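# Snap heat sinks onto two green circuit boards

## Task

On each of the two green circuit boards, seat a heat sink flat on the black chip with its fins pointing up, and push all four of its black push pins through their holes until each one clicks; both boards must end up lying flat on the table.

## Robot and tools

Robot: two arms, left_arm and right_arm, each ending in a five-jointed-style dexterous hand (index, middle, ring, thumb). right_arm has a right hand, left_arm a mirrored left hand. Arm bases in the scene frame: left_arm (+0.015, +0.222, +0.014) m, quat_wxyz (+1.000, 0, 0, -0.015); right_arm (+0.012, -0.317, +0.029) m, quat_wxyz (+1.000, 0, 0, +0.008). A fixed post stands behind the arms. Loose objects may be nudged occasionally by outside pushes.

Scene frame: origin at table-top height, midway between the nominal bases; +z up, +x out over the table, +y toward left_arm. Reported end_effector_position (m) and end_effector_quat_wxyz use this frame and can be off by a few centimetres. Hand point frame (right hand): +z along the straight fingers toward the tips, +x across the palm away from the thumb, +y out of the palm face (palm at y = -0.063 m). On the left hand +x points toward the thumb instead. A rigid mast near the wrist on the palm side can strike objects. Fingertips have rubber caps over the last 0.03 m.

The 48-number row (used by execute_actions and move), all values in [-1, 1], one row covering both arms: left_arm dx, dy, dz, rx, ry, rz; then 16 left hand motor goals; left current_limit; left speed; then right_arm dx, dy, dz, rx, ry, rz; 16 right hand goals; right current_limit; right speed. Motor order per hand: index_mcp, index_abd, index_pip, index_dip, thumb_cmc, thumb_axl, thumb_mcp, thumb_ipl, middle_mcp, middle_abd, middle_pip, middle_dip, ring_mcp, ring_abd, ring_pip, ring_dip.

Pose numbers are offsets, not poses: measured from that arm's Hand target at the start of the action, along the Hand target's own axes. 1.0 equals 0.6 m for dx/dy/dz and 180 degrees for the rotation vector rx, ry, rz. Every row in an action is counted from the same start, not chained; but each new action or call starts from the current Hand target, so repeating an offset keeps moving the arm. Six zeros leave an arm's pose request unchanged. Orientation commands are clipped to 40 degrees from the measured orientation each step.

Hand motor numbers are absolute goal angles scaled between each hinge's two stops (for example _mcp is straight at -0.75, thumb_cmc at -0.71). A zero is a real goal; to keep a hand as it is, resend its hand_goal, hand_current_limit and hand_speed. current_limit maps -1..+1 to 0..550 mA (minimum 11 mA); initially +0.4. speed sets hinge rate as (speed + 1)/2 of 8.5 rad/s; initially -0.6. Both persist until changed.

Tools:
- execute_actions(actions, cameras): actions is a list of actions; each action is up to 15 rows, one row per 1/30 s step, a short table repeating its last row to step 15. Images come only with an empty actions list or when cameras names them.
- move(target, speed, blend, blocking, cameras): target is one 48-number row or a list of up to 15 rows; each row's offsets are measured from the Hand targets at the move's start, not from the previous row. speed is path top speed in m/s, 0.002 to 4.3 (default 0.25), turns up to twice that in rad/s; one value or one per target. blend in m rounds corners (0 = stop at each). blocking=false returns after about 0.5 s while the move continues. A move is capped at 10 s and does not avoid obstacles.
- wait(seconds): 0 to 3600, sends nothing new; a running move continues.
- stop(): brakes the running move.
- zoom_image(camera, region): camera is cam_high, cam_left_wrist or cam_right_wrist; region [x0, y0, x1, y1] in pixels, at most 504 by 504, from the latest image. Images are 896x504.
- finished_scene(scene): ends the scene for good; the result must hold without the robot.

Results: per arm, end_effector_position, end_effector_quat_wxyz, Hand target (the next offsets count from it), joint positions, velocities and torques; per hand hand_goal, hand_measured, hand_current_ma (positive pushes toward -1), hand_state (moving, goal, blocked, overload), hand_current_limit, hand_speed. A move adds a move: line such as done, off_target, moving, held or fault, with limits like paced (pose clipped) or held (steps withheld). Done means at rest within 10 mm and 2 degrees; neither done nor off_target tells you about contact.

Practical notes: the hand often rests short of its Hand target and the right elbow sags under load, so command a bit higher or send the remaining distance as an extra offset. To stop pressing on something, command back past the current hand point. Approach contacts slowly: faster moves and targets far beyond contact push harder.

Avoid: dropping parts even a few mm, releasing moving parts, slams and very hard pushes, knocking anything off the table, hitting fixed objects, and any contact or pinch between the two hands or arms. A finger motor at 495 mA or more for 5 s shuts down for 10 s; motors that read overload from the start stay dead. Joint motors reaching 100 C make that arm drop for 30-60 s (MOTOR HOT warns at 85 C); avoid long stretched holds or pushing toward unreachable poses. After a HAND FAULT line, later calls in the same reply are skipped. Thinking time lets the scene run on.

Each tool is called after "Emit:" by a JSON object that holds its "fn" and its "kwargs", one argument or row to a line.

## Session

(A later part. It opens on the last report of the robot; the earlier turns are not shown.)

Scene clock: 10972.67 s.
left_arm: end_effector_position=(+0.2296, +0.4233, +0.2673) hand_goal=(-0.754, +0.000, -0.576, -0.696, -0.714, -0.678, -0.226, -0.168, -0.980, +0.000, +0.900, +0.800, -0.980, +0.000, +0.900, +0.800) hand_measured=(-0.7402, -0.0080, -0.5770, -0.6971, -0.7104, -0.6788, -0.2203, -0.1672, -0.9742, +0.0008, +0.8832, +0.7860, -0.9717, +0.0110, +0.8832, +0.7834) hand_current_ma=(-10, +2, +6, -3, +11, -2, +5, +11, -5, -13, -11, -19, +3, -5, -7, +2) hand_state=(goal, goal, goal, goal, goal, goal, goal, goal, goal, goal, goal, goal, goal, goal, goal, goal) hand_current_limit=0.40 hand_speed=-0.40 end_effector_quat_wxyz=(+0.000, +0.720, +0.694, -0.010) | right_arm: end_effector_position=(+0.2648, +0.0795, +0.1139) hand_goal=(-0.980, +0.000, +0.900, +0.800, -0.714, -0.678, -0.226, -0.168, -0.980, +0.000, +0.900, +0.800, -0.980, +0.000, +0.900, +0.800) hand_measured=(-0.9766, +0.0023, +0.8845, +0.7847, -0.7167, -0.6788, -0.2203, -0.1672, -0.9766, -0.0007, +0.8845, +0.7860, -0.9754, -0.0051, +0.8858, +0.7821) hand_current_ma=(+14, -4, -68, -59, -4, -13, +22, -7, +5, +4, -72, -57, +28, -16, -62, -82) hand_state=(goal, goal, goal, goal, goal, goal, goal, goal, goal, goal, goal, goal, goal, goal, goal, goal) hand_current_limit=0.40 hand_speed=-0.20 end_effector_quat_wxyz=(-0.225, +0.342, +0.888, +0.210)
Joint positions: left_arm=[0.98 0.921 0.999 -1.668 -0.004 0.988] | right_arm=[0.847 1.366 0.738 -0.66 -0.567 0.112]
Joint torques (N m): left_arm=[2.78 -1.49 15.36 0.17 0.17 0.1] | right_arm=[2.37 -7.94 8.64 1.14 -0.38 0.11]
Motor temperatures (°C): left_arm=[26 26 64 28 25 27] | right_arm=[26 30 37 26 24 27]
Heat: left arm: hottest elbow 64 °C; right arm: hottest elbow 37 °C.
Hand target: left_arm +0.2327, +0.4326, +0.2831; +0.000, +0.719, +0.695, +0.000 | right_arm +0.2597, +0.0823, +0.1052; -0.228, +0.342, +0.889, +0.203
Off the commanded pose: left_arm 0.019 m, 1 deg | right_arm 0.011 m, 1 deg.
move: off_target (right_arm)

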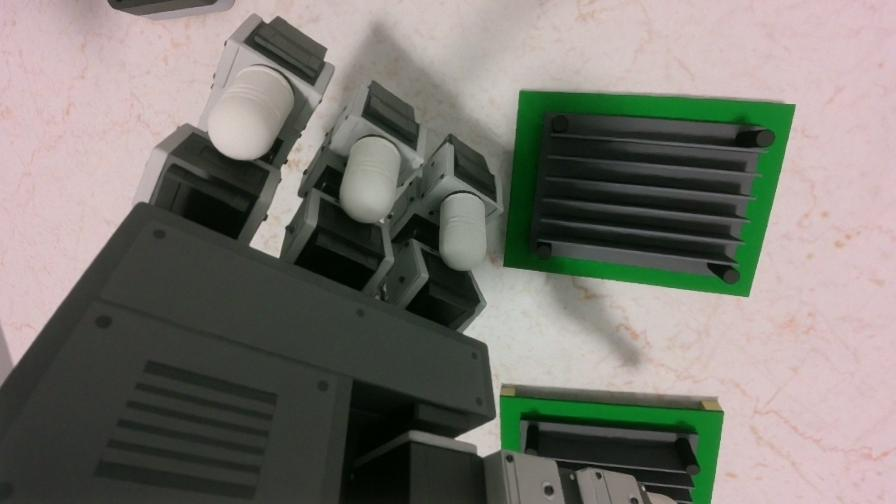

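Emit:
{"fn": "zoom_image", "kwargs": {
  "camera": "cam_right_wrist",
  "region": [500, 80, 620, 170]
}}

Emit:
{"fn": "zoom_image", "kwargs": {
  "camera": "cam_right_wrist",
  "region": [700, 85, 820, 175]
}}

Emit:
{"fn": "zoom_image", "kwargs": {
  "camera": "cam_right_wrist",
  "region": [665, 220, 785, 310]
}}

Emit:
{"fn": "zoom_image", "kwargs": {
  "camera": "cam_right_wrist",
  "region": [490, 195, 610, 285]
}}

Scaled by 4.200 from the camera's image (finer frame: 1280x720).

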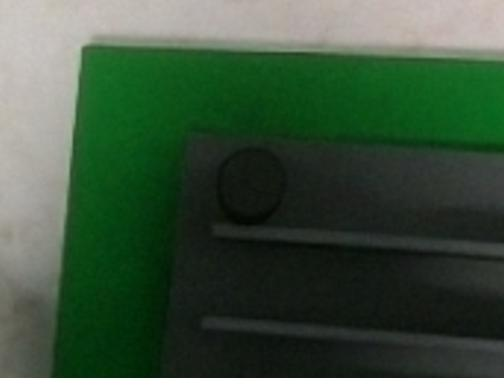

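Scaled by 4.200 from the camera's image (finer frame: 1280x720).

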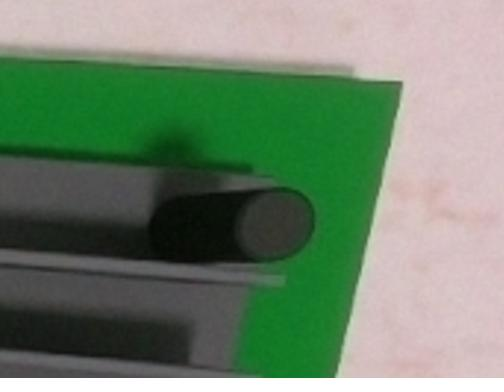

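Scaled by 4.200 from the camera's image (finer frame: 1280x720).

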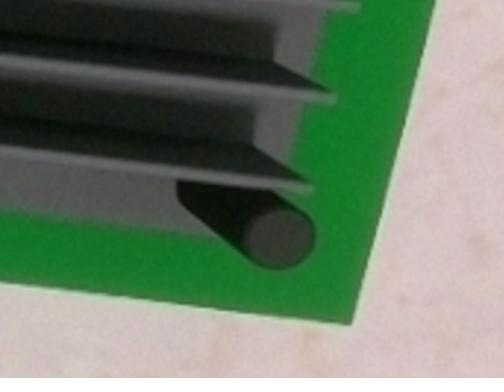

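Scaled by 4.200 from the camera's image (finer frame: 1280x720).

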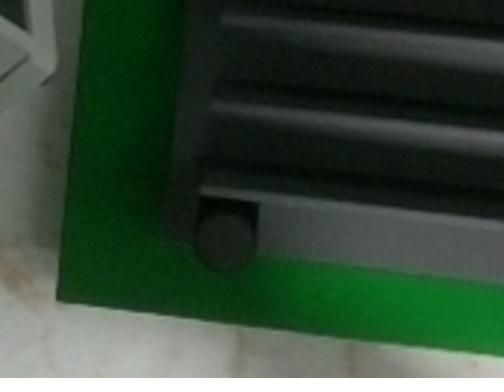

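Emit:
{"fn": "wait", "kwargs": {
  "seconds": 0,
  "cameras": ["cam_high"]
}}

Scene clock: 11024.00 s.
left_arm: end_effector_position=(+0.2296, +0.4233, +0.2673) hand_goal=(-0.754, +0.000, -0.576, -0.696, -0.714, -0.678, -0.226, -0.168, -0.980, +0.000, +0.900, +0.800, -0.980, +0.000, +0.900, +0.800) hand_measured=(-0.7414, -0.0095, -0.5770, -0.6983, -0.7104, -0.6777, -0.2203, -0.1672, -0.9754, +0.0023, +0.8845, +0.7860, -0.9717, +0.0096, +0.8832, +0.7834) hand_current_ma=(-4, +10, -7, -9, +17, -6, +2, +2, -4, -5, -3, -19, +0, -1, -3, -4) hand_state=(goal, goal, goal, goal, goal, goal, goal, goal, goal, goal, goal, goal, goal, goal, goal, goal) hand_current_limit=0.40 hand_speed=-0.40 end_effector_quat_wxyz=(+0.000, +0.720, +0.694, -0.010) | right_arm: end_effector_position=(+0.2648, +0.0795, +0.1139) hand_goal=(-0.980, +0.000, +0.900, +0.800, -0.714, -0.678, -0.226, -0.168, -0.980, +0.000, +0.900, +0.800, -0.980, +0.000, +0.900, +0.800) hand_measured=(-0.9766, +0.0008, +0.8845, +0.7847, -0.7167, -0.6788, -0.2203, -0.1672, -0.9766, -0.0007, +0.8832, +0.7860, -0.9766, -0.0065, +0.8871, +0.7809) hand_current_ma=(+13, +6, -64, -60, +5, -10, +26, -14, +2, +6, -69, -59, +19, -14, -63, -80) hand_state=(goal, goal, goal, goal, goal, goal, goal, goal, goal, goal, goal, goal, goal, goal, goal, goal) hand_current_limit=0.40 hand_speed=-0.20 end_effector_quat_wxyz=(-0.225, +0.343, +0.887, +0.210)
Joint positions: left_arm=[0.98 0.921 0.999 -1.668 -0.004 0.988] | right_arm=[0.847 1.366 0.738 -0.66 -0.567 0.113]
Joint torques (N m): left_arm=[2.14 -1.44 14.97 0.23 0.22 0.07] | right_arm=[2.37 -8 8.66 1.21 -0.38 0.09]
Motor temperatures (°C): left_arm=[26 26 65 28 24 27] | right_arm=[26 30 37 26 24 27]
Heat: left arm: hottest elbow 65 °C; right arm: hottest elbow 37 °C.
Hand target: left_arm +0.2327, +0.4326, +0.2831; +0.000, +0.719, +0.695, +0.000 | right_arm +0.2597, +0.0823, +0.1052; -0.228, +0.342, +0.889, +0.203
Off the commanded pose: left_arm 0.019 m, 1 deg | right_arm 0.011 m, 1 deg.

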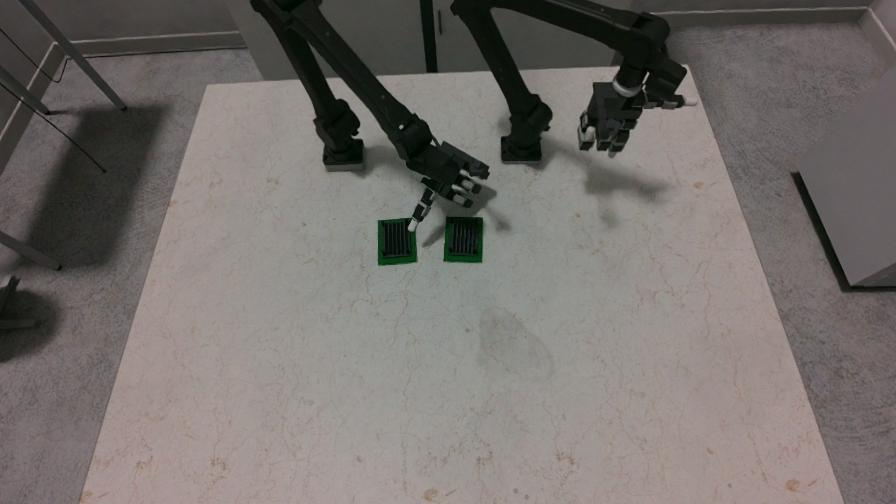

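Emit:
{"fn": "move", "kwargs": {
  "target": [
    [0,0,0,0,0,0,-0.754,0,-0.576,-0.696,-0.714,-0.678,-0.226,-0.168,-0.98,0,0.9,0.8,-0.98,0,0.9,0.8,0.4,-0.4,0.1088,0.042,-0.1622,0,0,0,-0.98,0,0.9,0.8,-0.714,-0.678,-0.226,-0.168,-0.98,0,0.9,0.8,-0.98,0,0.9,0.8,0.4,-0.2]
  ],
  "speed": 0.15,
  "cameras": ["cam_right_wrist"]
}}

Scene clock: 11129.60 s.
left_arm: end_effector_position=(+0.2296, +0.4233, +0.2673) hand_goal=(-0.754, +0.000, -0.576, -0.696, -0.714, -0.678, -0.226, -0.168, -0.980, +0.000, +0.900, +0.800, -0.980, +0.000, +0.900, +0.800) hand_measured=(-0.7402, -0.0095, -0.5757, -0.6971, -0.7117, -0.6777, -0.2193, -0.1672, -0.9754, +0.0008, +0.8832, +0.7860, -0.9717, +0.0110, +0.8832, +0.7847) hand_current_ma=(-1, +3, +3, -1, +17, -6, +2, +2, +2, -8, -6, -19, -10, -1, -7, +2) hand_state=(goal, goal, goal, goal, goal, goal, goal, goal, goal, goal, goal, goal, goal, goal, goal, goal) hand_current_limit=0.40 hand_speed=-0.40 end_effector_quat_wxyz=(+0.000, +0.720, +0.694, -0.010) | right_arm: end_effector_position=(+0.2573, +0.0709, +0.2062) hand_goal=(-0.980, +0.000, +0.900, +0.800, -0.714, -0.678, -0.226, -0.168, -0.980, +0.000, +0.900, +0.800, -0.980, +0.000, +0.900, +0.800) hand_measured=(-0.9766, +0.0023, +0.8845, +0.7847, -0.7167, -0.6777, -0.2203, -0.1672, -0.9766, -0.0007, +0.8832, +0.7860, -0.9754, -0.0051, +0.8871, +0.7809) hand_current_ma=(+10, +7, -73, -50, +7, -9, +24, -4, +16, +6, -71, -56, +15, -9, -60, -76) hand_state=(goal, goal, goal, goal, goal, goal, goal, goal, goal, goal, goal, goal, goal, goal, goal, goal) hand_current_limit=0.40 hand_speed=-0.20 end_effector_quat_wxyz=(-0.232, +0.350, +0.887, +0.192)
Joint positions: left_arm=[0.98 0.921 0.999 -1.668 -0.004 0.988] | right_arm=[0.848 1.219 0.897 -1.006 -0.567 0.117]
Joint torques (N m): left_arm=[1.49 -1.08 15.41 0.46 0.22 0.03] | right_arm=[2.37 -8.29 13.83 0.29 -0.41 0.05]
Motor temperatures (°C): left_arm=[26 26 65 28 24 27] | right_arm=[26 30 37 26 24 27]
Heat: left arm: hottest elbow 65 °C; right arm: hottest elbow 37 °C.
Hand target: left_arm +0.2327, +0.4326, +0.2831; +0.000, +0.719, +0.695, +0.000 | right_arm +0.2601, +0.0827, +0.2249; -0.228, +0.343, +0.889, +0.203
Off the commanded pose: left_arm 0.019 m, 1 deg | right_arm 0.023 m, 2 deg.
move: off_target (right_arm)

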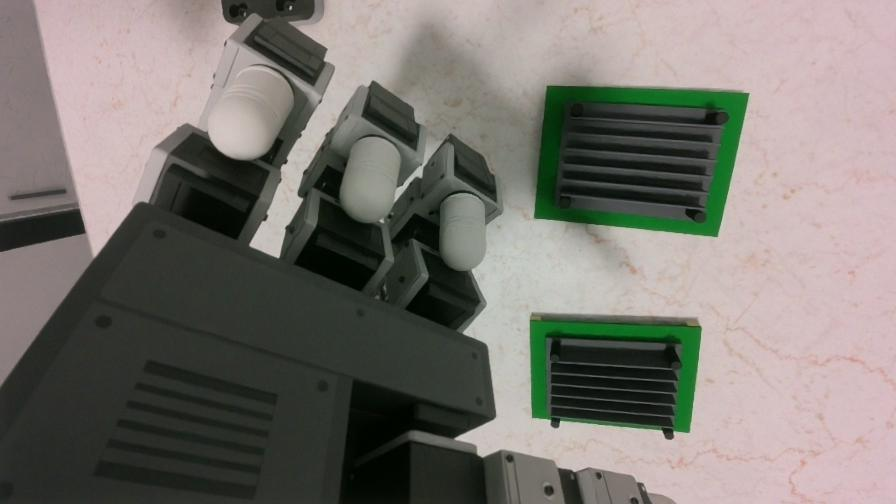

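Emit:
{"fn": "finished_scene", "kwargs": {

}}

The scene is finished: the task was done.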